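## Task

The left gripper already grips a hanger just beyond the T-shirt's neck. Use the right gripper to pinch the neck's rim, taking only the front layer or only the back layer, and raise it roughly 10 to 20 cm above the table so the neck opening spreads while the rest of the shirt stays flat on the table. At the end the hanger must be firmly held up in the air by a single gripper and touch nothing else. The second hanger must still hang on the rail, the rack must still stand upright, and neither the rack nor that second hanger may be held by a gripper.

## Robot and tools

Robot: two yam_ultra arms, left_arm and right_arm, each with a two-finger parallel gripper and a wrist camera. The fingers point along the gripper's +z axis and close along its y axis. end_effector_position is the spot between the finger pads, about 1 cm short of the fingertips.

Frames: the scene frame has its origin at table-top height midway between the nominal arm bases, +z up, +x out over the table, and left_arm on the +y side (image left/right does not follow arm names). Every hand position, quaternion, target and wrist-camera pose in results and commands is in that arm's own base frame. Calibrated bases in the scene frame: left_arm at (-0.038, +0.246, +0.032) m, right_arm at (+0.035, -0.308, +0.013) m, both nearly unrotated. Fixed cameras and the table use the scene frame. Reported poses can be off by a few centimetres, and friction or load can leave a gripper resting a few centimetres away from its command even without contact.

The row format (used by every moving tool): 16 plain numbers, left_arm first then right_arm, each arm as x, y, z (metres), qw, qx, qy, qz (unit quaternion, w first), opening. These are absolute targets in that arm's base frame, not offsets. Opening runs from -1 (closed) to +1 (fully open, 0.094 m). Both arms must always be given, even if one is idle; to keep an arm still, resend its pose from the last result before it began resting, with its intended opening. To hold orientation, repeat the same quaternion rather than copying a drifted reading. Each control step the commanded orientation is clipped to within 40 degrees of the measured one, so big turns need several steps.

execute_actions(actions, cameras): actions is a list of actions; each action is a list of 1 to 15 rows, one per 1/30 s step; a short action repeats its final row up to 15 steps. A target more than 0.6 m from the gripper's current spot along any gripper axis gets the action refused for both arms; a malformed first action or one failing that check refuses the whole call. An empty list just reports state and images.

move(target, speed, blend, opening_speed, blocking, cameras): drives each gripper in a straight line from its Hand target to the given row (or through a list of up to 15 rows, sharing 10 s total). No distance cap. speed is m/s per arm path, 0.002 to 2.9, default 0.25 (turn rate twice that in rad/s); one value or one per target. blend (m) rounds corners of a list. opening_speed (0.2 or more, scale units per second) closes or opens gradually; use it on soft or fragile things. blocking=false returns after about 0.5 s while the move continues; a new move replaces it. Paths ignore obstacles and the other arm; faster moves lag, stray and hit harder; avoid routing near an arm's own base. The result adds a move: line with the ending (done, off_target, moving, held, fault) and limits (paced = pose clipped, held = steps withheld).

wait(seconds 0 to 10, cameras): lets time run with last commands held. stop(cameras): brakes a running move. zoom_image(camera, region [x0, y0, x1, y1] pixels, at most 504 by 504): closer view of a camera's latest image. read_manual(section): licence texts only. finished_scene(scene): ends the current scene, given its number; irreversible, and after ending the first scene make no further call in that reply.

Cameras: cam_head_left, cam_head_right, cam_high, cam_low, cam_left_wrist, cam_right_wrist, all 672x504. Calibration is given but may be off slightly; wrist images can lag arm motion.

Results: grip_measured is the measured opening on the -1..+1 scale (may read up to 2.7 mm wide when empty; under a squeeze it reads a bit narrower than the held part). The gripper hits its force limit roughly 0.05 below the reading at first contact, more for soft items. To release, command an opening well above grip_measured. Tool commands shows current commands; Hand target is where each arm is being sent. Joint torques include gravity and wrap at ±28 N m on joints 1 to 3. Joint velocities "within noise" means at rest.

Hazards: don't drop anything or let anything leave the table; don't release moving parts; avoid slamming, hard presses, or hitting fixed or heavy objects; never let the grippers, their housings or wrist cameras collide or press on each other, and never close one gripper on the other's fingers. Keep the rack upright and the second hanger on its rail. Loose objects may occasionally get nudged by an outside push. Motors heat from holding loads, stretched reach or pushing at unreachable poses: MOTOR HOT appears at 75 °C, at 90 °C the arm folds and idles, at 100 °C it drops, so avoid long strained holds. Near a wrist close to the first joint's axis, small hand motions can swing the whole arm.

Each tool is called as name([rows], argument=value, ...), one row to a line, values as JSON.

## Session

execute_actions(actions=[])

zoom_image(camera="cam_head_right", region=[200, 90, 430, 270])

zoom_image(camera="cam_high", region=[270, 170, 520, 370])

Scene clock: 0.00 s.
left_arm: end_effector_position=(+0.4126, -0.0220, +0.1486) grip_measured=-0.826 end_effector_quat_wxyz=(+0.444, +0.491, +0.669, -0.338) | right_arm: end_effector_position=(+0.3837, +0.0011, +0.4072) grip_measured=+1.000 end_effector_quat_wxyz=(+0.707, +0.000, +0.707, +0.000)
Joint positions: left_arm=[0.359 2.119 1.646 -1.273 1.178 1.745 0.008] | right_arm=[0 1.047 1.047 0 0 0 0.094]
Joint velocities: within noise
Joint torques (N m): no reading
Motor temperatures (°C): left_arm=[27 27 27 31 28 29 25] | right_arm=[28 33 28 30 26 26 27]
Heat: left arm: 31 °C; right arm: 33 °C.
Hand target: left_arm +0.4153, -0.0238, +0.1650; +0.465, +0.489, +0.657, -0.337 | right_arm +0.3810, +0.0011, +0.4136; +0.712, +0.000, +0.702, +0.000
Tool commands: left_gripper/opening=-1.0 right_gripper/opening=+1.0
camera_calibration:
cam_left_wrist: T_world_to_cam=[[-0.95615, -0.292874, 0.00157487, 0.388462], [-0.214394, 0.696252, -0.685032, 0.242904], [0.199532, -0.655331, -0.728511, 0.098304], [0, 0, 0, 1]] pos_world=[0.40389, 0.00906947, 0.237401]
cam_right_wrist: T_world_to_cam=[[0.00688815, -0.999976, -0.000742763, 0.000854047], [-0.439105, -0.00235735, -0.898433, 0.569778], [0.89841, 0.00651469, -0.43911, -0.0839137], [0, 0, 0, 1]] pos_world=[0.325575, 0.00274387, 0.475061]

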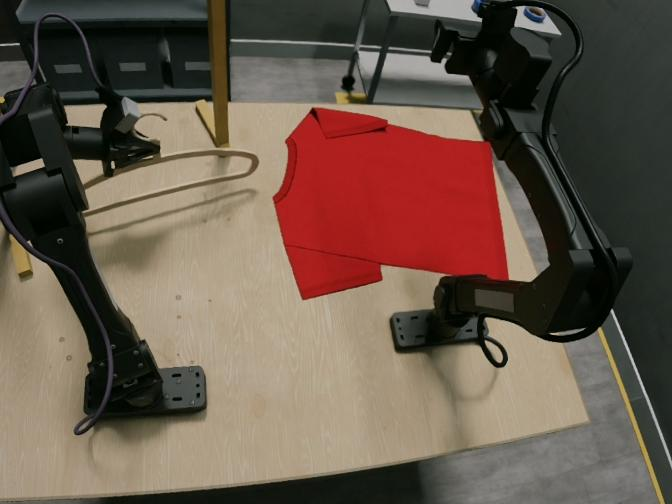

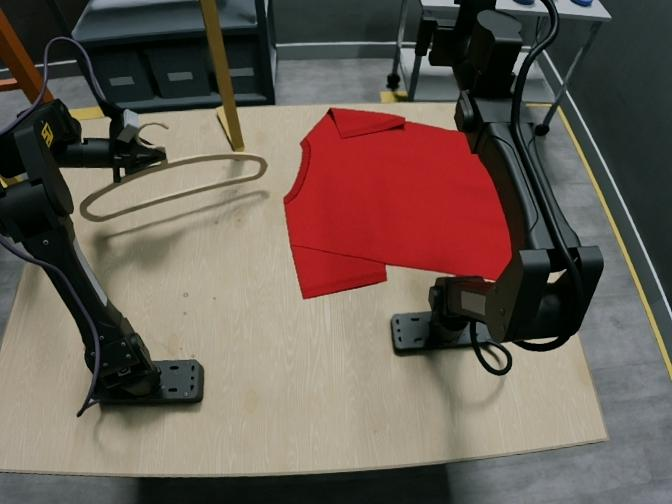

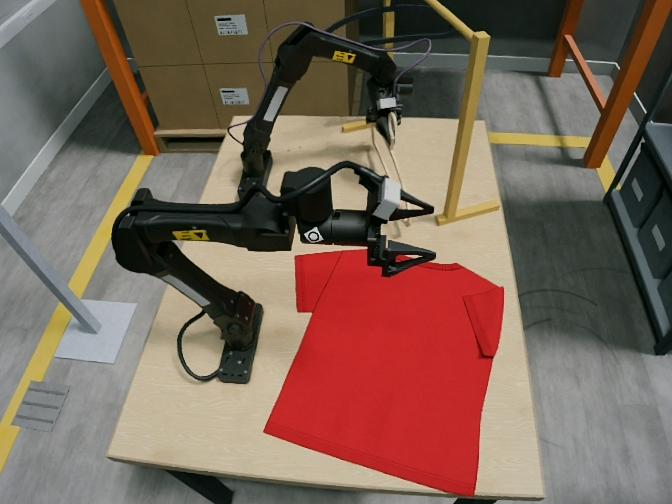

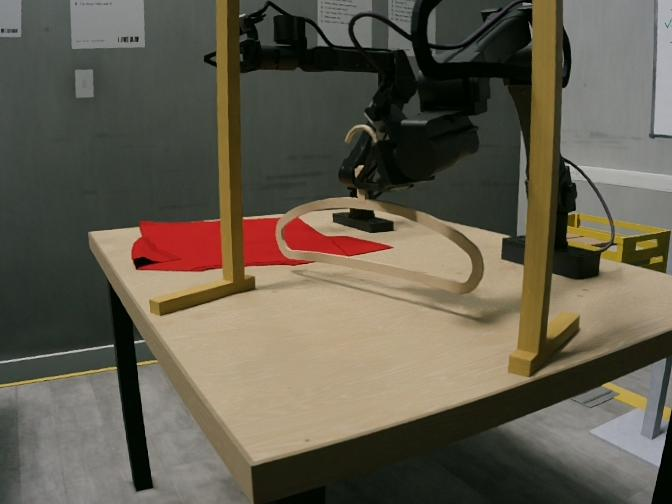

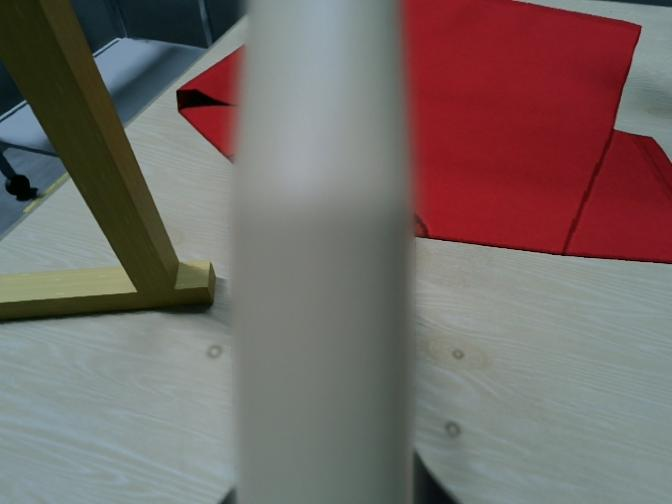

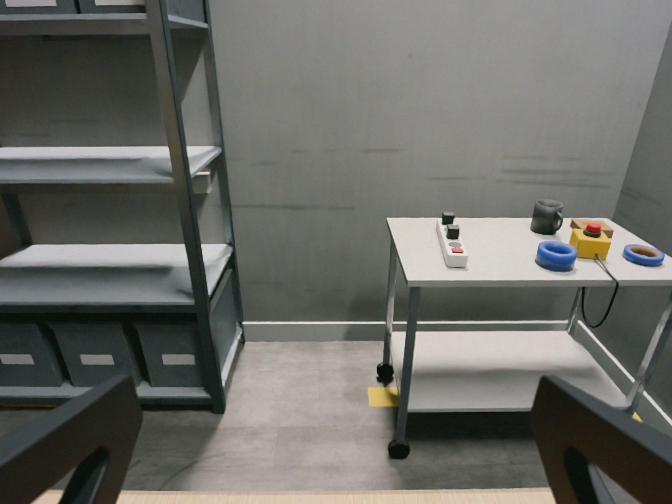

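Scaled by 2.191 from the camera's 672x504 image, which has a finer 960x720 frame.

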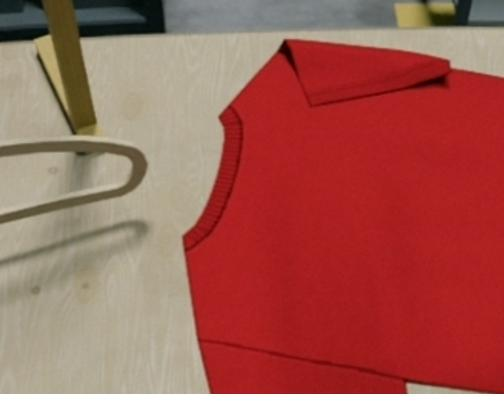

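Scaled by 2.016 from the camera's 672x504 image, which has a finer 960x720 frame.

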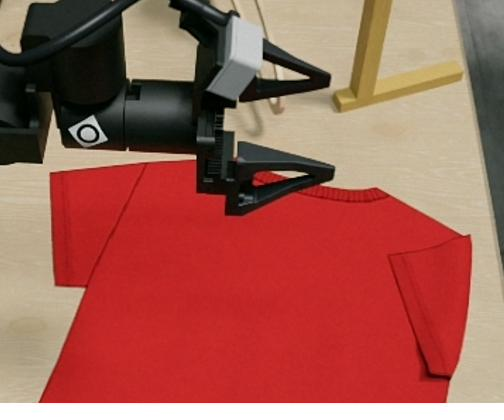

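zoom_image(camera="cam_low", region=[120, 180, 420, 320])

zoom_image(camera="cam_left_wrist", region=[170, 0, 672, 280])

Scaled by 1.680 from the camera's 672x504 image, which has a finer 960x720 frame.

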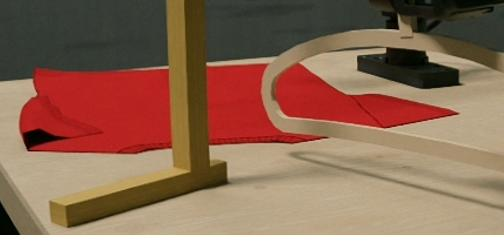

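Scaled by 1.004 from the camera's 672x504 image, which has a finer 960x720 frame.

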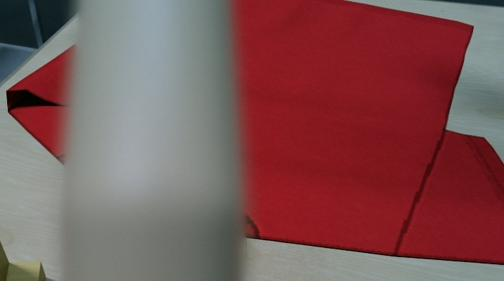

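move(target=[0.40,0.04,0.185,0.465,0.489,0.657,-0.337,-1,0.33,0.20,0.24,0.364,-0.285,0.879,0.118,1], speed=0.15)

zoom_image(camera="cam_right_wrist", region=[150, 50, 550, 400])

Scene clock: 4.60 s.
left_arm: end_effector_position=(+0.3984, +0.0384, +0.1670) grip_measured=-0.826 end_effector_quat_wxyz=(+0.458, +0.476, +0.683, -0.312) | right_arm: end_effector_position=(+0.3285, +0.1940, +0.2323) grip_measured=+1.000 end_effector_quat_wxyz=(+0.362, -0.278, +0.883, +0.112)
Joint positions: left_arm=[0.517 2.155 1.77 -1.537 1.148 1.963 0.008] | right_arm=[0.495 1.33 1.234 -0.701 -0.077 -0.084 0.094]
Joint velocities: within noise
Joint torques (N m): left_arm=[0.5 -12.19 7.23 -0.39 0.89 0.09] | right_arm=[0.53 -4.3 9.03 1.62 -0.13 -0.06]
Motor temperatures (°C): left_arm=[27 28 28 31 28 29 25] | right_arm=[28 33 29 31 26 26 27]
Heat: left arm: 31 °C; right arm: 33 °C.
Hand target: left_arm +0.3998, +0.0395, +0.1845; +0.475, +0.475, +0.675, -0.304 | right_arm +0.3298, +0.1999, +0.2400; +0.364, -0.285, +0.879, +0.118
Off the commanded pose: left_arm 0.018 m, 4 deg | right_arm 0.010 m, 1 deg.
joint sent to its limit (left arm) — joint 4 (wrist pitch), lower limit. The joint targets are off in orientation, not in position.
move: off_target (left_arm)
camera_calibration:
cam_left_wrist: T_world_to_cam=[[-0.934528, -0.355183, -0.0224245, 0.390224], [-0.246876, 0.692366, -0.677998, 0.222347], [0.256339, -0.628072, -0.734721, 0.131478], [0, 0, 0, 1]] pos_world=[0.385865, 0.0672327, 0.256101]
cam_right_wrist: T_world_to_cam=[[0.574757, -0.818323, -0.0013647, -0.0276208], [-0.776518, -0.544867, -0.316449, 0.469798], [0.258214, 0.182941, -0.948608, 0.182056], [0, 0, 0, 1]] pos_world=[0.333673, 0.200069, 0.321329]

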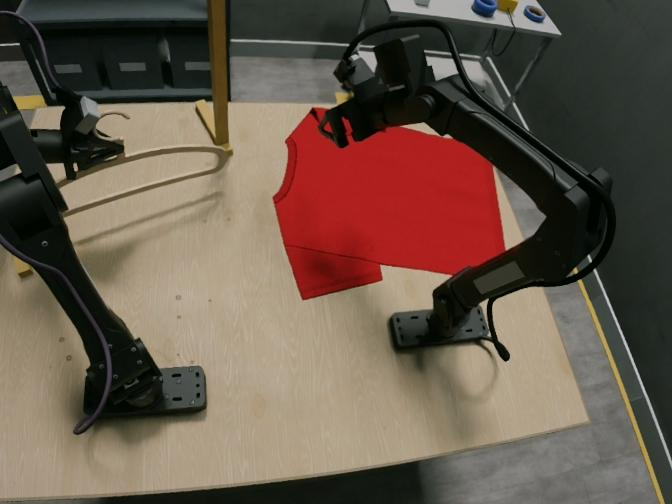

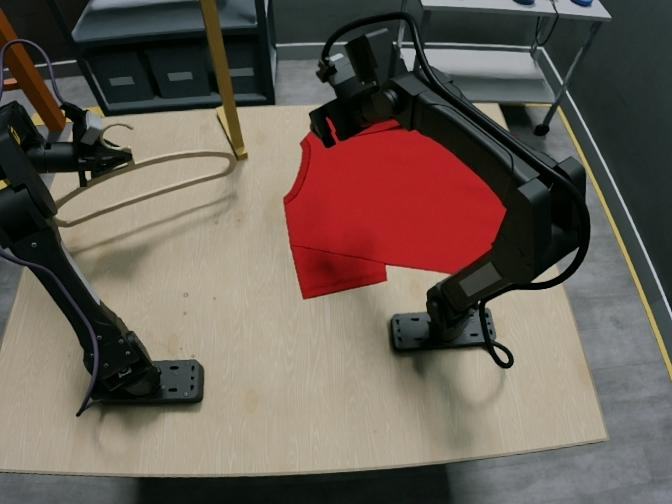

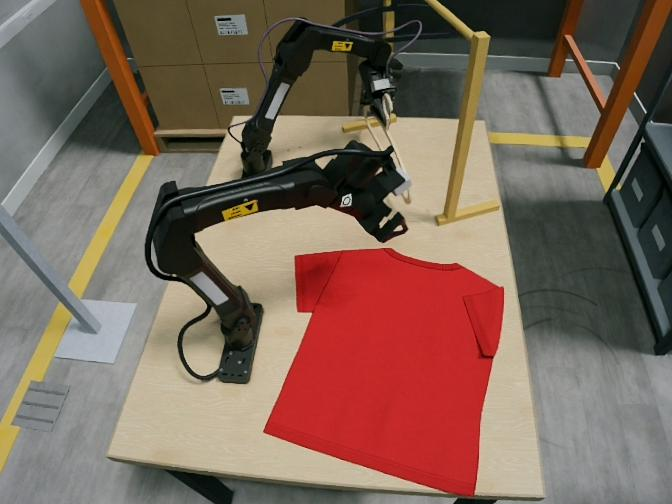

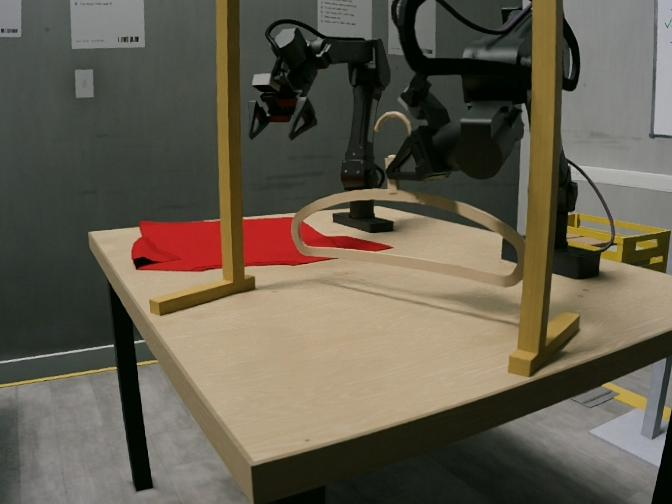

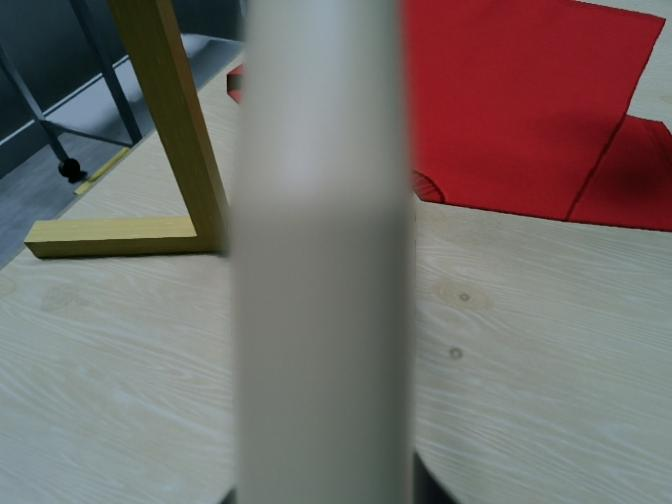

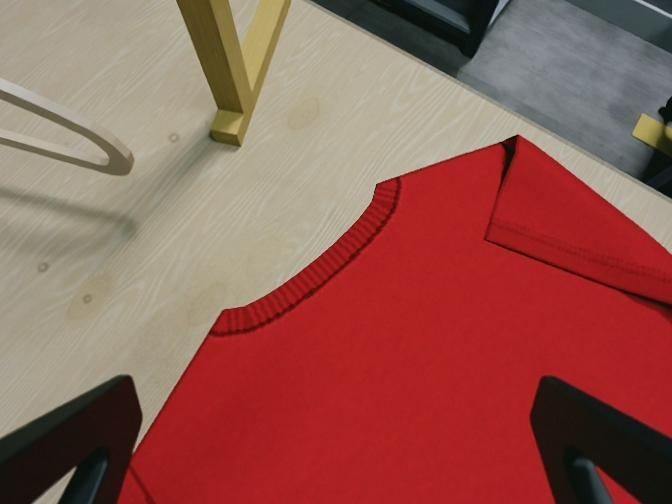

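Scaled by 1.260 from the camera's 672x504 image, which has a finer 960x720 frame.

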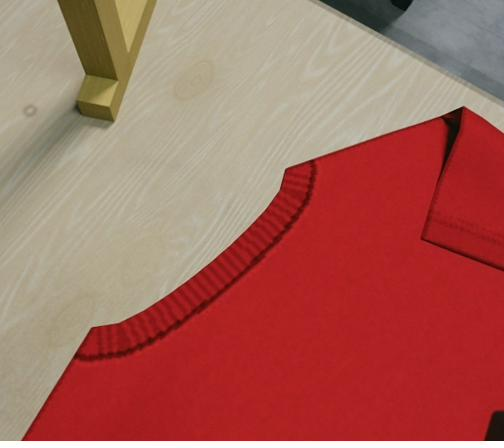

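move(target=[0.39,0.075,0.185,0.465,0.489,0.657,-0.337,-1,0.385,0.275,0.07,0,0.1,0.995,0,0], speed=0.15)

zoom_image(camera="cam_right_wrist", region=[168, 126, 504, 504])

Scene clock: 10.20 s.
left_arm: end_effector_position=(+0.3911, +0.0743, +0.1632) grip_measured=-0.826 end_effector_quat_wxyz=(+0.465, +0.461, +0.701, -0.284) | right_arm: end_effector_position=(+0.3838, +0.2739, +0.0805) grip_measured=+0.002 end_effector_quat_wxyz=(+0.011, +0.096, +0.995, +0.006)
Joint positions: left_arm=[0.606 2.155 1.77 -1.538 1.122 1.993 0.008] | right_arm=[0.62 2.405 2.304 -1.445 0.005 0.813 0.047]
Joint velocities: within noise
Joint torques (N m): left_arm=[0.49 -13.59 6.24 -0.41 0.86 0.09] | right_arm=[-0.06 -11.4 7.69 0.34 -0.02 0.08]
Motor temperatures (°C): left_arm=[27 29 28 31 28 29 25] | right_arm=[28 33 29 31 26 26 27]
Heat: left arm: 31 °C; right arm: 33 °C.
Hand target: left_arm +0.3900, +0.0744, +0.1842; +0.483, +0.461, +0.693, -0.271 | right_arm +0.3847, +0.2749, +0.0701; +0.001, +0.100, +0.995, +0.001
Off the commanded pose: left_arm 0.022 m, 9 deg | right_arm 0.011 m, 2 deg.
joint sent to its limit (left arm) — joint 4 (wrist pitch), lower limit. The joint targets are off in orientation, not in position.
move: off_target (left_arm, right_arm)
camera_calibration:
cam_left_wrist: T_world_to_cam=[[-0.907646, -0.417343, -0.0447575, 0.39388], [-0.286668, 0.694252, -0.660179, 0.205629], [0.306594, -0.586378, -0.749774, 0.132858], [0, 0, 0, 1]] pos_world=[0.375718, 0.0995298, 0.252994]
cam_right_wrist: T_world_to_cam=[[-0.192481, -0.981069, -0.0213006, 0.34633], [-0.89216, 0.165916, 0.420145, 0.298544], [-0.408658, 0.0998736, -0.907207, 0.284537], [0, 0, 0, 1]] pos_world=[0.44929, 0.261823, 0.140079]

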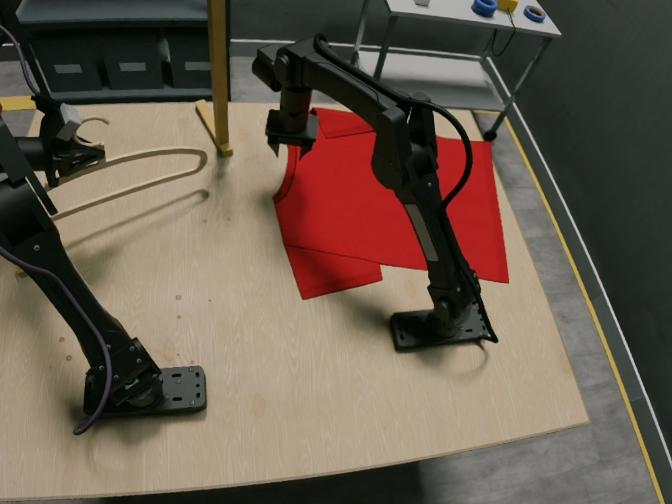

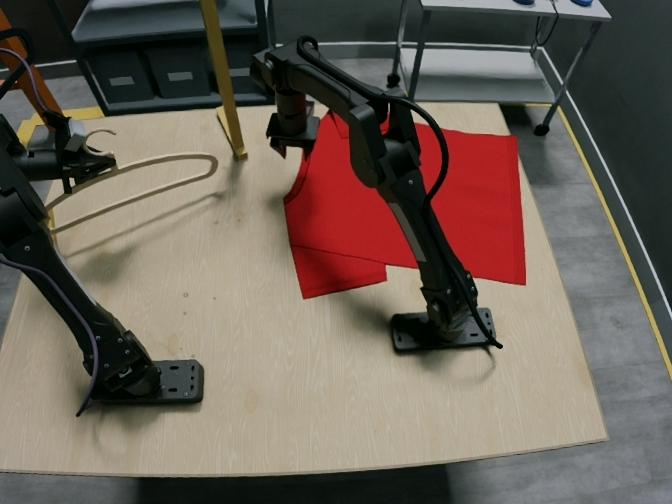

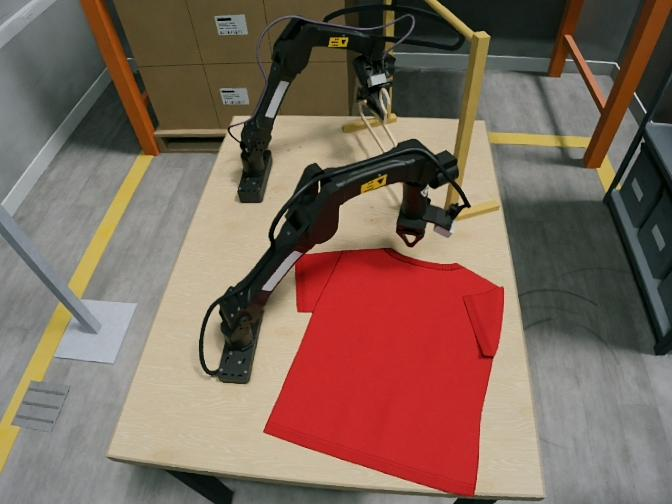

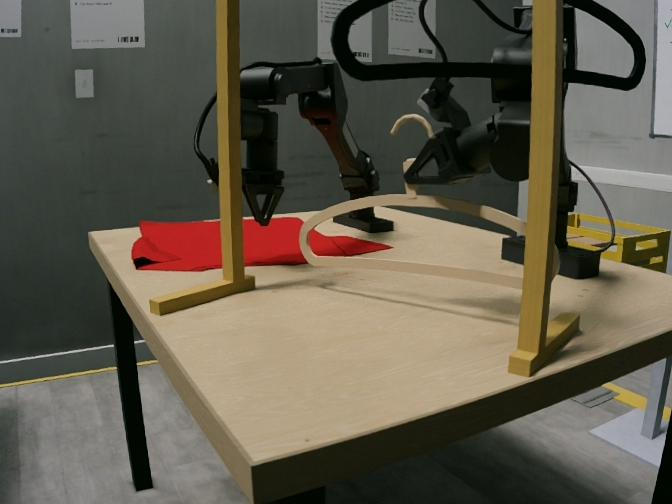

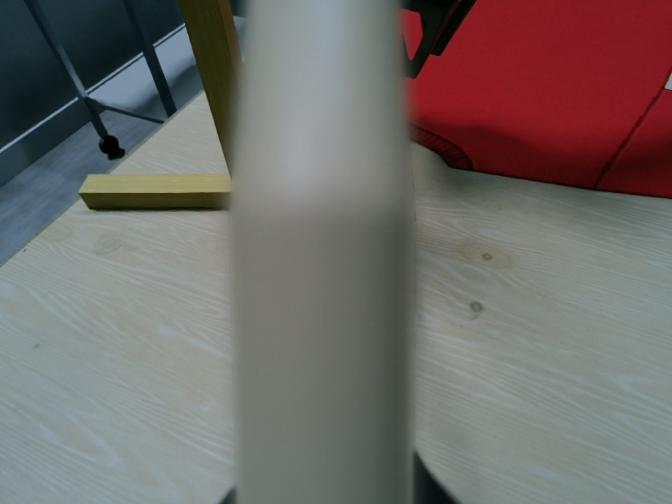

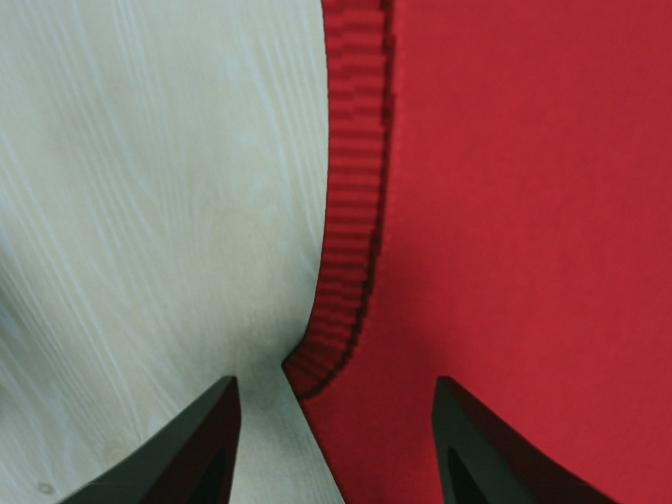

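Scaled by 1.333 from the camera's 672x504 image, which has a finer 960x720 frame.

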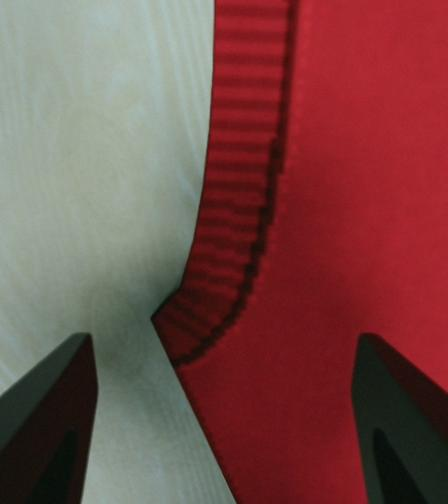

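move([
  [0.39,0.0744,0.1842,0.483,0.461,0.693,-0.271,-1,0.413,0.27,0.03,0,0.1,0.995,0,-0.3],
  [0.39,0.0744,0.1842,0.483,0.461,0.693,-0.271,-1,0.413,0.27,0.01,0,0.1,0.995,0,-0.3],
], speed=0.08, cameras=["cam_low","cam_right_wrist"])

zoom_image(camera="cam_low", region=[180, 120, 400, 300])

Scene clock: 12.03 s.
left_arm: end_effector_position=(+0.3910, +0.0743, +0.1631) grip_measured=-0.826 end_effector_quat_wxyz=(+0.465, +0.461, +0.701, -0.283) | right_arm: end_effector_position=(+0.4153, +0.2729, +0.0325) grip_measured=-0.298 end_effector_quat_wxyz=(+0.017, +0.101, +0.995, +0.011)
Joint positions: left_arm=[0.606 2.155 1.77 -1.538 1.122 1.993 0.008] | right_arm=[0.581 2.521 2.324 -1.333 0.004 0.783 0.033]
Joint velocities: within noise
Joint torques (N m): left_arm=[0.57 -13.7 5.98 -0.36 0.87 0.04] | right_arm=[-0.25 -12.36 4.51 0.6 -0.01 -0.06]
Motor temperatures (°C): left_arm=[27 30 28 31 28 29 25] | right_arm=[28 34 29 31 26 26 27]
Heat: left arm: 31 °C; right arm: 34 °C.
Hand target: left_arm +0.3899, +0.0743, +0.1837; +0.483, +0.461, +0.693, -0.271 | right_arm +0.4124, +0.2696, +0.0106; +0.000, +0.100, +0.995, +0.000
Off the commanded pose: left_arm 0.021 m, 3 deg | right_arm 0.023 m, 2 deg.
move: off_target (left_arm, right_arm)
camera_calibration:
cam_right_wrist: T_world_to_cam=[[-0.20107, -0.979038, -0.0325005, 0.353767], [-0.895921, 0.170381, 0.41024, 0.347711], [-0.396103, 0.111605, -0.911398, 0.245675], [0, 0, 0, 1]] pos_world=[0.479966, 0.259689, 0.0927606]
Images, in order (width x height): cam_low 672x504, cam_right_wrist 672x504.

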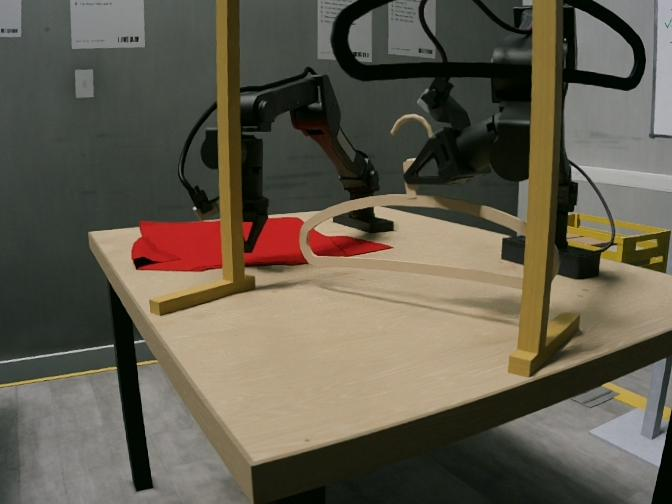

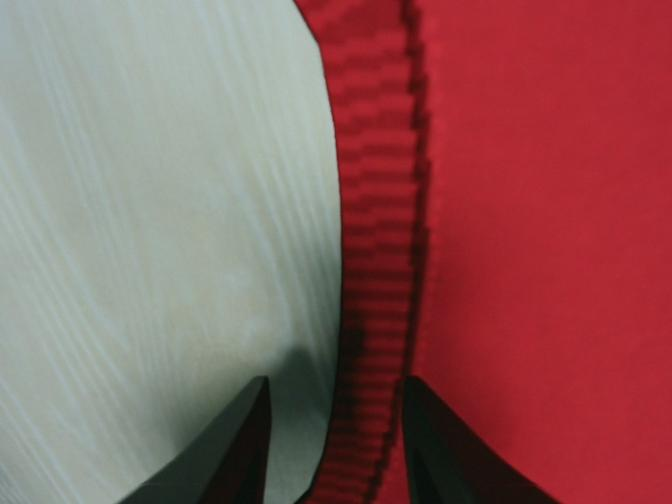

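Scaled by 2.291 from the camera's 672x504 image, which has a finer 960x720 frame.

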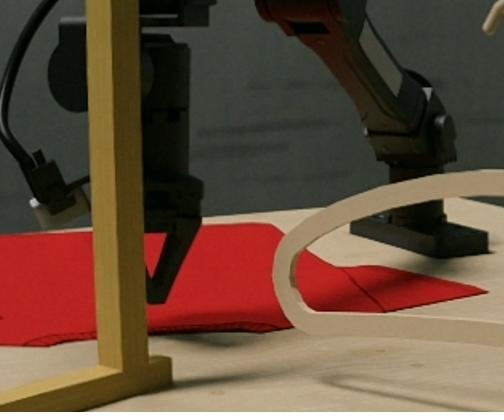

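move([
  [0.39,0.0744,0.1842,0.483,0.461,0.693,-0.271,-1,0.42,0.268,-0.006,0,0.1,0.995,0,-0.3],
], speed=0.06, cameras=["cam_low","cam_right_wrist"])

zoom_image(camera="cam_low", region=[180, 120, 400, 300])

Scene clock: 13.03 s.
left_arm: end_effector_position=(+0.3910, +0.0744, +0.1631) grip_measured=-0.826 end_effector_quat_wxyz=(+0.465, +0.461, +0.701, -0.283) | right_arm: end_effector_position=(+0.4202, +0.2725, +0.0154) grip_measured=-0.298 end_effector_quat_wxyz=(+0.015, +0.099, +0.995, +0.009)
Joint positions: left_arm=[0.606 2.155 1.77 -1.538 1.122 1.993 0.008] | right_arm=[0.575 2.556 2.32 -1.3 0.004 0.772 0.033]
Joint velocities: within noise
Joint torques (N m): left_arm=[0.54 -13.65 5.98 -0.34 0.84 0.06] | right_arm=[-0.61 -12.45 5 0.58 -0.02 -0.06]
Motor temperatures (°C): left_arm=[27 30 28 31 28 29 25] | right_arm=[28 34 29 31 26 26 27]
Heat: left arm: 31 °C; right arm: 34 °C.
Hand target: left_arm +0.3899, +0.0743, +0.1837; +0.483, +0.461, +0.693, -0.271 | right_arm +0.4193, +0.2677, -0.0056; +0.000, +0.100, +0.995, +0.000
Off the commanded pose: left_arm 0.021 m, 3 deg | right_arm 0.022 m, 2 deg.
move: off_target (left_arm, right_arm)
camera_calibration:
cam_right_wrist: T_world_to_cam=[[-0.196759, -0.980045, -0.0282281, 0.35218], [-0.894785, 0.167723, 0.413799, 0.359427], [-0.400807, 0.106677, -0.909931, 0.235354], [0, 0, 0, 1]] pos_world=[0.485236, 0.259761, 0.0753669]
Images, in order (width x height): cam_low 672x504, cam_right_wrist 672x504.

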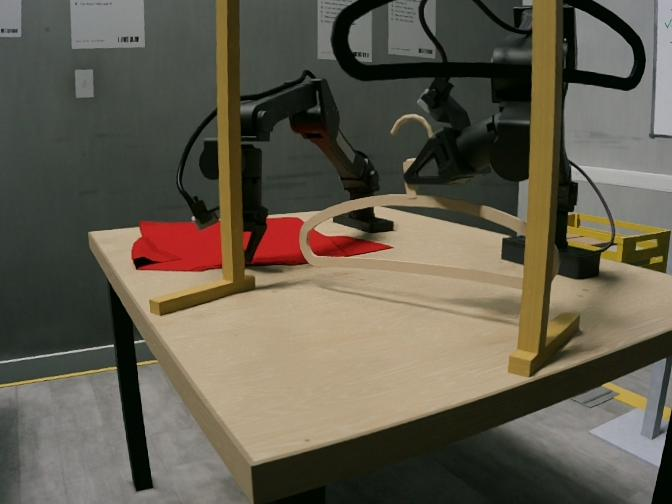

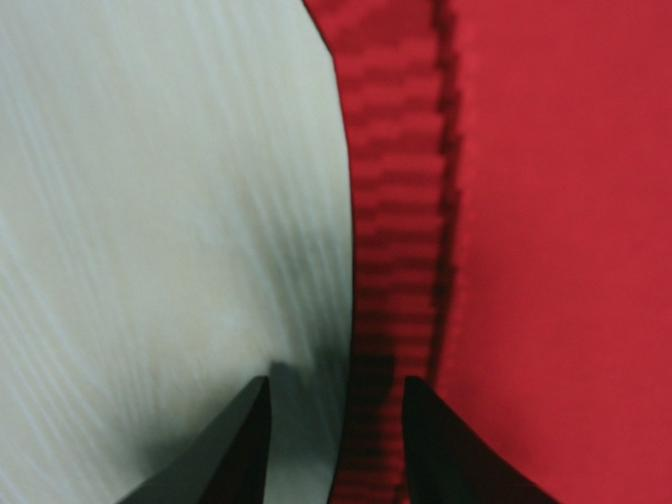

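Scaled by 2.291 from the camera's 672x504 image, which has a finer 960x720 frame.

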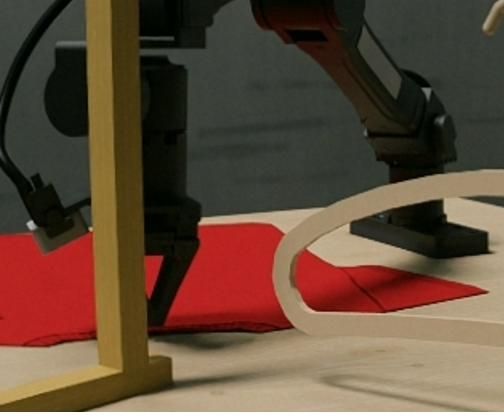

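move([
  [0.39,0.0744,0.1842,0.483,0.461,0.693,-0.271,-1,0.421,0.264,-0.018,0,0.1,0.995,0,-0.3],
], speed=0.05, cameras=["cam_low","cam_right_wrist"])

zoom_image(camera="cam_low", region=[180, 120, 400, 300])

Scene clock: 14.00 s.
left_arm: end_effector_position=(+0.3910, +0.0744, +0.1631) grip_measured=-0.826 end_effector_quat_wxyz=(+0.465, +0.461, +0.701, -0.283) | right_arm: end_effector_position=(+0.4227, +0.2684, +0.0044) grip_measured=-0.298 end_effector_quat_wxyz=(+0.015, +0.100, +0.995, +0.010)
Joint positions: left_arm=[0.606 2.155 1.77 -1.538 1.122 1.993 0.008] | right_arm=[0.565 2.556 2.277 -1.256 0.004 0.765 0.033]
Joint velocities: within noise
Joint torques (N m): left_arm=[0.61 -13.67 5.96 -0.33 0.86 0.06] | right_arm=[-0.49 -12.72 4.3 0.65 -0.01 -0.06]
Motor temperatures (°C): left_arm=[27 30 28 31 28 29 25] | right_arm=[28 34 29 31 26 26 27]
Heat: left arm: 31 °C; right arm: 34 °C.
Hand target: left_arm +0.3899, +0.0743, +0.1837; +0.483, +0.461, +0.693, -0.271 | right_arm +0.4202, +0.2636, -0.0176; +0.000, +0.100, +0.995, +0.000
Off the commanded pose: left_arm 0.021 m, 3 deg | right_arm 0.023 m, 2 deg.
move: off_target (left_arm, right_arm)
camera_calibration:
cam_right_wrist: T_world_to_cam=[[-0.19863, -0.979659, -0.0285425, 0.349167], [-0.89455, 0.169322, 0.413655, 0.366261], [-0.400408, 0.107697, -0.909986, 0.226384], [0, 0, 0, 1]] pos_world=[0.48764, 0.255667, 0.0644667]
Images, in order (width x height): cam_low 672x504, cam_right_wrist 672x504.

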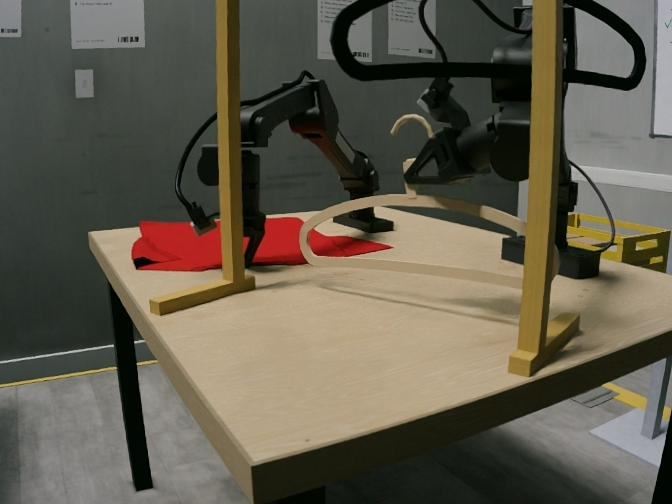

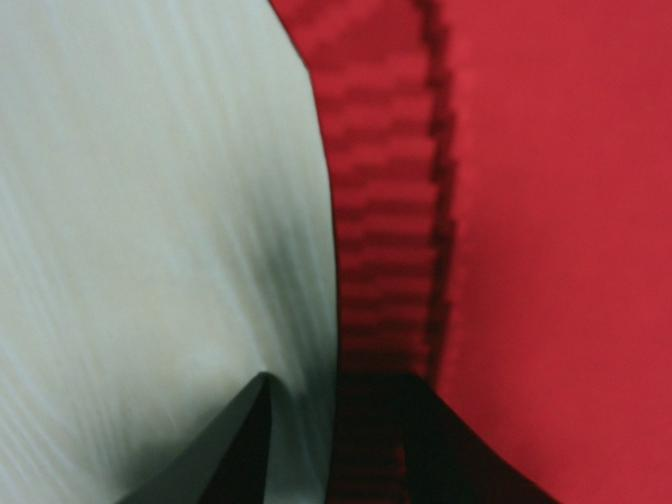

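Scaled by 2.291 from the camera's 672x504 image, which has a finer 960x720 frame.

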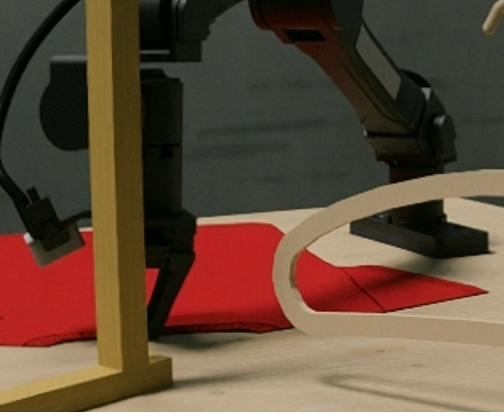

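move([
  [0.39,0.0744,0.1842,0.483,0.461,0.693,-0.271,-1,0.421,0.262,-0.026,0,0.1,0.995,0,-0.3],
], speed=0.04, cameras=["cam_right_wrist"])

move([
  [0.39,0.0744,0.1842,0.483,0.461,0.693,-0.271,-1,0.421,0.262,-0.026,0,0.1,0.995,0,-1],
], opening_speed=0.4, cameras=["cam_low","cam_right_wrist"])

Scene clock: 14.87 s.
left_arm: end_effector_position=(+0.3910, +0.0744, +0.1631) grip_measured=-0.826 end_effector_quat_wxyz=(+0.465, +0.461, +0.701, -0.283) | right_arm: end_effector_position=(+0.4224, +0.2683, +0.0022) grip_measured=-0.298 end_effector_quat_wxyz=(+0.015, +0.099, +0.995, +0.009)
Joint positions: left_arm=[0.606 2.155 1.77 -1.538 1.122 1.993 0.008] | right_arm=[0.565 2.556 2.268 -1.248 0.004 0.763 0.033]
Joint velocities: within noise
Joint torques (N m): left_arm=[0.5 -13.7 6 -0.35 0.85 0.04] | right_arm=[-0.73 -12.92 2.43 0.92 -0.01 -0.05]
Motor temperatures (°C): left_arm=[27 30 28 31 28 29 26] | right_arm=[28 34 29 31 26 26 27]
Heat: left arm: 31 °C; right arm: 34 °C.
Hand target: left_arm +0.3899, +0.0743, +0.1837; +0.483, +0.461, +0.693, -0.271 | right_arm +0.4198, +0.2615, -0.0252; -0.001, +0.100, +0.995, +0.000
Off the commanded pose: left_arm 0.021 m, 3 deg | right_arm 0.029 m, 2 deg.
move: off_target (left_arm, right_arm)
camera_calibration:
cam_right_wrist: T_world_to_cam=[[-0.196338, -0.980139, -0.0279092, 0.348018], [-0.894685, 0.167428, 0.414134, 0.367549], [-0.401236, 0.10628, -0.909788, 0.224964], [0, 0, 0, 1]] pos_world=[0.487433, 0.255659, 0.0621675]
Images, in order (width x height): cam_right_wrist 672x504.

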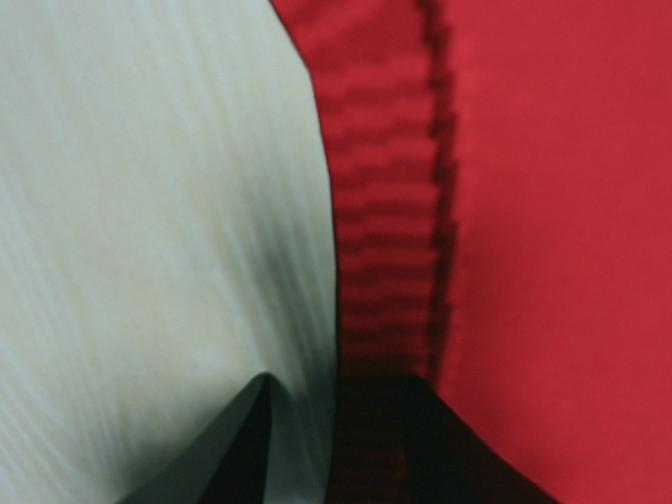

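Scene clock: 16.83 s.
left_arm: end_effector_position=(+0.3910, +0.0744, +0.1631) grip_measured=-0.826 end_effector_quat_wxyz=(+0.465, +0.461, +0.701, -0.283) | right_arm: end_effector_position=(+0.4225, +0.2656, +0.0020) grip_measured=-0.973 end_effector_quat_wxyz=(+0.013, +0.100, +0.995, +0.008)
Joint positions: left_arm=[0.606 2.155 1.77 -1.538 1.122 1.993 0.008] | right_arm=[0.561 2.554 2.264 -1.25 0.004 0.76 0.001]
Joint velocities: within noise
Joint torques (N m): left_arm=[0.57 -13.64 5.9 -0.35 0.85 0.07] | right_arm=[-0.4 -12.78 2.65 0.93 -0.01 -0.06]
Motor temperatures (°C): left_arm=[27 30 28 31 28 29 26] | right_arm=[28 34 29 31 26 26 27]
Heat: left arm: 31 °C; right arm: 34 °C.
Hand target: left_arm +0.3899, +0.0743, +0.1837; +0.483, +0.461, +0.693, -0.271 | right_arm +0.4198, +0.2614, -0.0252; -0.001, +0.100, +0.995, +0.000
Off the commanded pose: left_arm 0.021 m, 3 deg | right_arm 0.028 m, 2 deg.
move: off_target (left_arm, right_arm)
camera_calibration:
cam_right_wrist: T_world_to_cam=[[-0.198683, -0.979746, -0.0249561, 0.346371], [-0.892849, 0.170443, 0.416858, 0.366578], [-0.404162, 0.105105, -0.908629, 0.226649], [0, 0, 0, 1]] pos_world=[0.48772, 0.253053, 0.0617728]
Images, in order (width x height): cam_low 672x504, cam_right_wrist 672x504.

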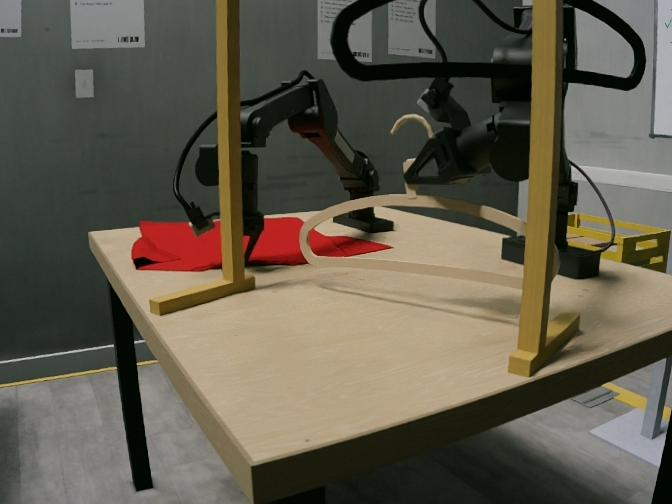

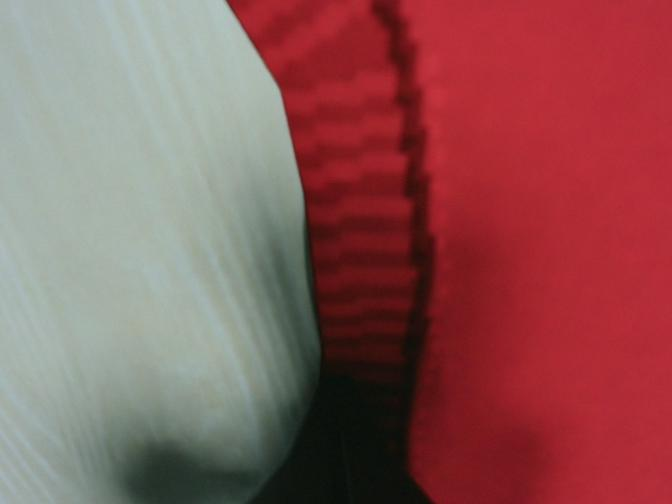

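move([
  [0.39,0.0744,0.1842,0.483,0.461,0.693,-0.271,-1,0.421,0.26,0.06,0,0.1,0.995,0,-1],
], speed=0.06, cameras=["cam_low","cam_right_wrist"])

Scene clock: 19.20 s.
left_arm: end_effector_position=(+0.3910, +0.0744, +0.1630) grip_measured=-0.826 end_effector_quat_wxyz=(+0.464, +0.461, +0.701, -0.283) | right_arm: end_effector_position=(+0.4186, +0.2614, +0.0711) grip_measured=-0.974 end_effector_quat_wxyz=(+0.010, +0.100, +0.995, +0.006)
Joint positions: left_arm=[0.606 2.155 1.77 -1.538 1.121 1.993 0.008] | right_arm=[0.558 2.581 2.592 -1.559 0.004 0.757 0.001]
Joint velocities: within noise
Joint torques (N m): left_arm=[0.5 -13.7 5.93 -0.36 0.87 0.06] | right_arm=[-0.43 -12.25 7.84 0.31 -0.01 -0.06]
Motor temperatures (°C): left_arm=[27 31 28 31 28 29 26] | right_arm=[28 35 29 30 26 26 27]
Heat: left arm: 31 °C; right arm: 35 °C.
Hand target: left_arm +0.3899, +0.0743, +0.1837; +0.483, +0.461, +0.693, -0.271 | right_arm +0.4206, +0.2597, +0.0600; +0.001, +0.100, +0.995, +0.001
Off the commanded pose: left_arm 0.021 m, 3 deg | right_arm 0.011 m, 1 deg.
move: off_target (left_arm, right_arm)
camera_calibration:
cam_right_wrist: T_world_to_cam=[[-0.198881, -0.979826, -0.019695, 0.342875], [-0.890166, 0.172203, 0.421841, 0.333081], [-0.40994, 0.101428, -0.906456, 0.291506], [0, 0, 0, 1]] pos_world=[0.484188, 0.249033, 0.130483]
Images, in order (width x height): cam_low 672x504, cam_right_wrist 672x504.

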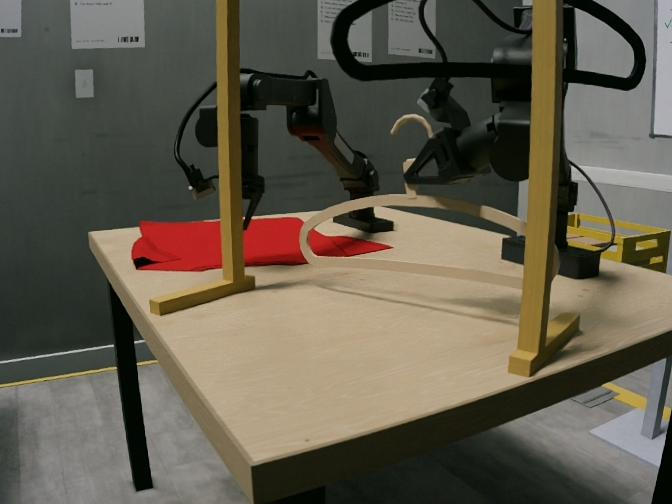

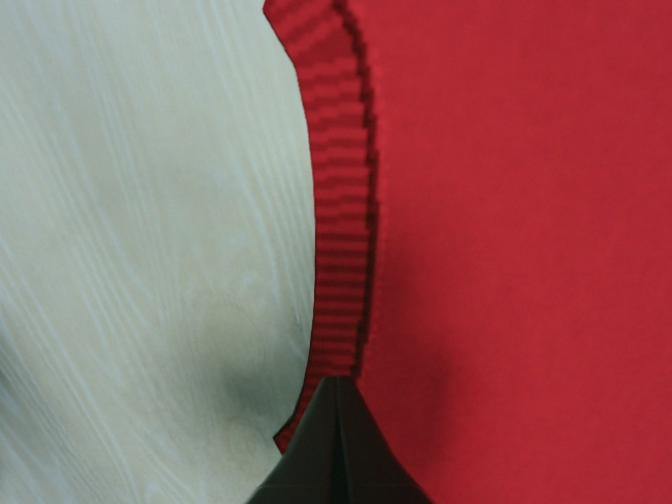

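move([
  [0.39,0.0744,0.1842,0.483,0.461,0.693,-0.271,-1,0.42,0.262,0.0,0,0.1,0.995,0,-0.3],
  [0.39,0.0744,0.1842,0.483,0.461,0.693,-0.271,-1,0.42,0.260,-0.035,0,0.1,0.995,0,-0.3],
], speed=0.05, cameras=["cam_right_wrist"])

move([
  [0.39,0.0744,0.1842,0.483,0.461,0.693,-0.271,-1,0.42,0.260,-0.045,0,0.1,0.995,0,-0.3],
], speed=0.03, cameras=["cam_right_wrist","cam_low"])

zoom_image(camera="cam_low", region=[180, 120, 400, 300])

Scene clock: 21.87 s.
left_arm: end_effector_position=(+0.3910, +0.0744, +0.1630) grip_measured=-0.826 end_effector_quat_wxyz=(+0.464, +0.461, +0.701, -0.283) | right_arm: end_effector_position=(+0.4172, +0.2604, +0.0014) grip_measured=-0.302 end_effector_quat_wxyz=(+0.007, +0.100, +0.995, +0.003)
Joint positions: left_arm=[0.606 2.155 1.77 -1.538 1.121 1.993 0.008] | right_arm=[0.558 2.532 2.221 -1.244 0.004 0.757 0.033]
Joint velocities: within noise
Joint torques (N m): left_arm=[0.54 -13.6 5.94 -0.34 0.87 0.07] | right_arm=[-0.36 -11.52 2.15 1.28 -0.01 -0.05]
Motor temperatures (°C): left_arm=[27 31 28 31 28 29 26] | right_arm=[28 35 29 30 26 26 27]
Heat: left arm: 31 °C; right arm: 35 °C.
Hand target: left_arm +0.3899, +0.0743, +0.1837; +0.483, +0.461, +0.693, -0.271 | right_arm +0.4177, +0.2585, -0.0335; -0.001, +0.100, +0.995, -0.001
Off the commanded pose: left_arm 0.021 m, 3 deg | right_arm 0.036 m, 1 deg.
move: off_target (left_arm, right_arm)
camera_calibration:
cam_right_wrist: T_world_to_cam=[[-0.198951, -0.979903, -0.0144406, 0.340321], [-0.887647, 0.173936, 0.426414, 0.35989], [-0.415333, 0.0976535, -0.904413, 0.231133], [0, 0, 0, 1]] pos_world=[0.483159, 0.248313, 0.0604919]
Images, in order (width x height): cam_right_wrist 672x504.

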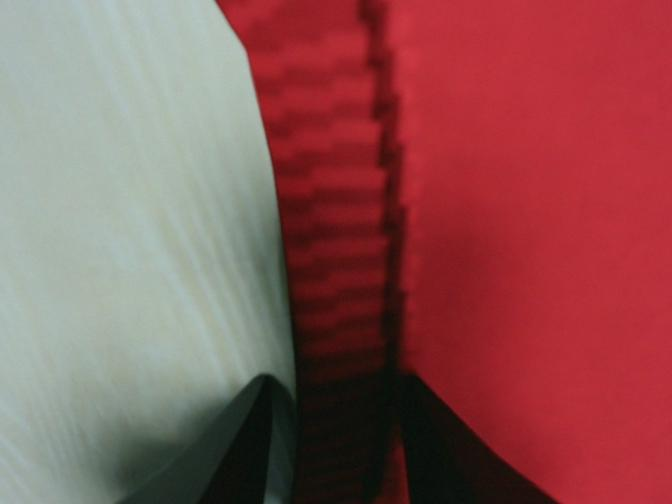

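Scene clock: 22.60 s.
left_arm: end_effector_position=(+0.3910, +0.0744, +0.1630) grip_measured=-0.826 end_effector_quat_wxyz=(+0.464, +0.461, +0.701, -0.283) | right_arm: end_effector_position=(+0.4173, +0.2603, +0.0011) grip_measured=-0.302 end_effector_quat_wxyz=(+0.012, +0.100, +0.995, +0.006)
Joint positions: left_arm=[0.606 2.155 1.77 -1.538 1.121 1.993 0.008] | right_arm=[0.558 2.518 2.193 -1.221 0.005 0.757 0.033]
Joint velocities: within noise
Joint torques (N m): left_arm=[0.55 -13.75 6.02 -0.36 0.85 0.04] | right_arm=[-0.34 -10.06 1.73 1.41 -0.04 -0.05]
Motor temperatures (°C): left_arm=[27 31 28 31 28 29 26] | right_arm=[28 35 29 30 26 26 27]
Heat: left arm: 31 °C; right arm: 35 °C.
Hand target: left_arm +0.3899, +0.0743, +0.1837; +0.483, +0.461, +0.693, -0.271 | right_arm +0.4165, +0.2579, -0.0426; -0.001, +0.100, +0.995, -0.001
Off the commanded pose: left_arm 0.021 m, 3 deg | right_arm 0.046 m, 1 deg.
move: off_target (left_arm, right_arm)
camera_calibration:
cam_right_wrist: T_world_to_cam=[[-0.198851, -0.979817, -0.0203985, 0.340056], [-0.891447, 0.172191, 0.419133, 0.362199], [-0.407162, 0.101529, -0.907696, 0.226451], [0, 0, 0, 1]] pos_world=[0.482703, 0.247834, 0.0606753]
Images, in order (width x height): cam_low 672x504, cam_right_wrist 672x504.

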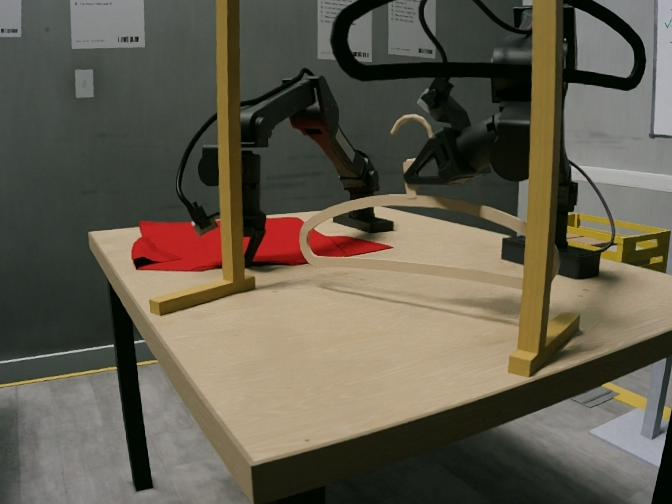

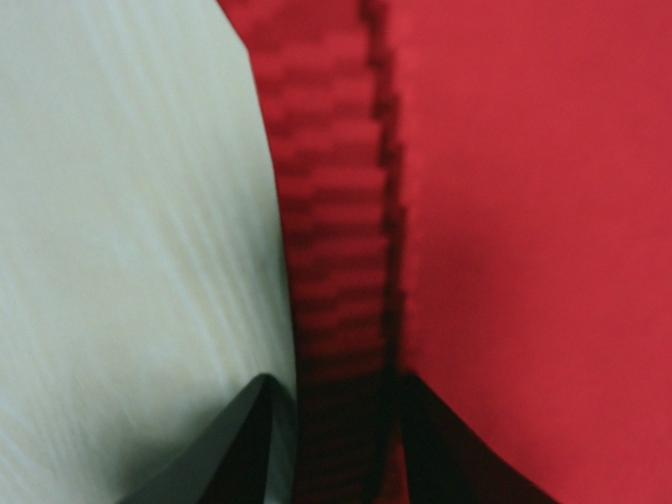

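Scaled by 2.291 from the camera's 672x504 image, which has a finer 960x720 frame.

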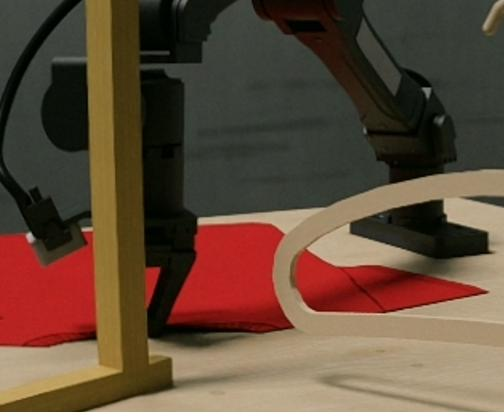

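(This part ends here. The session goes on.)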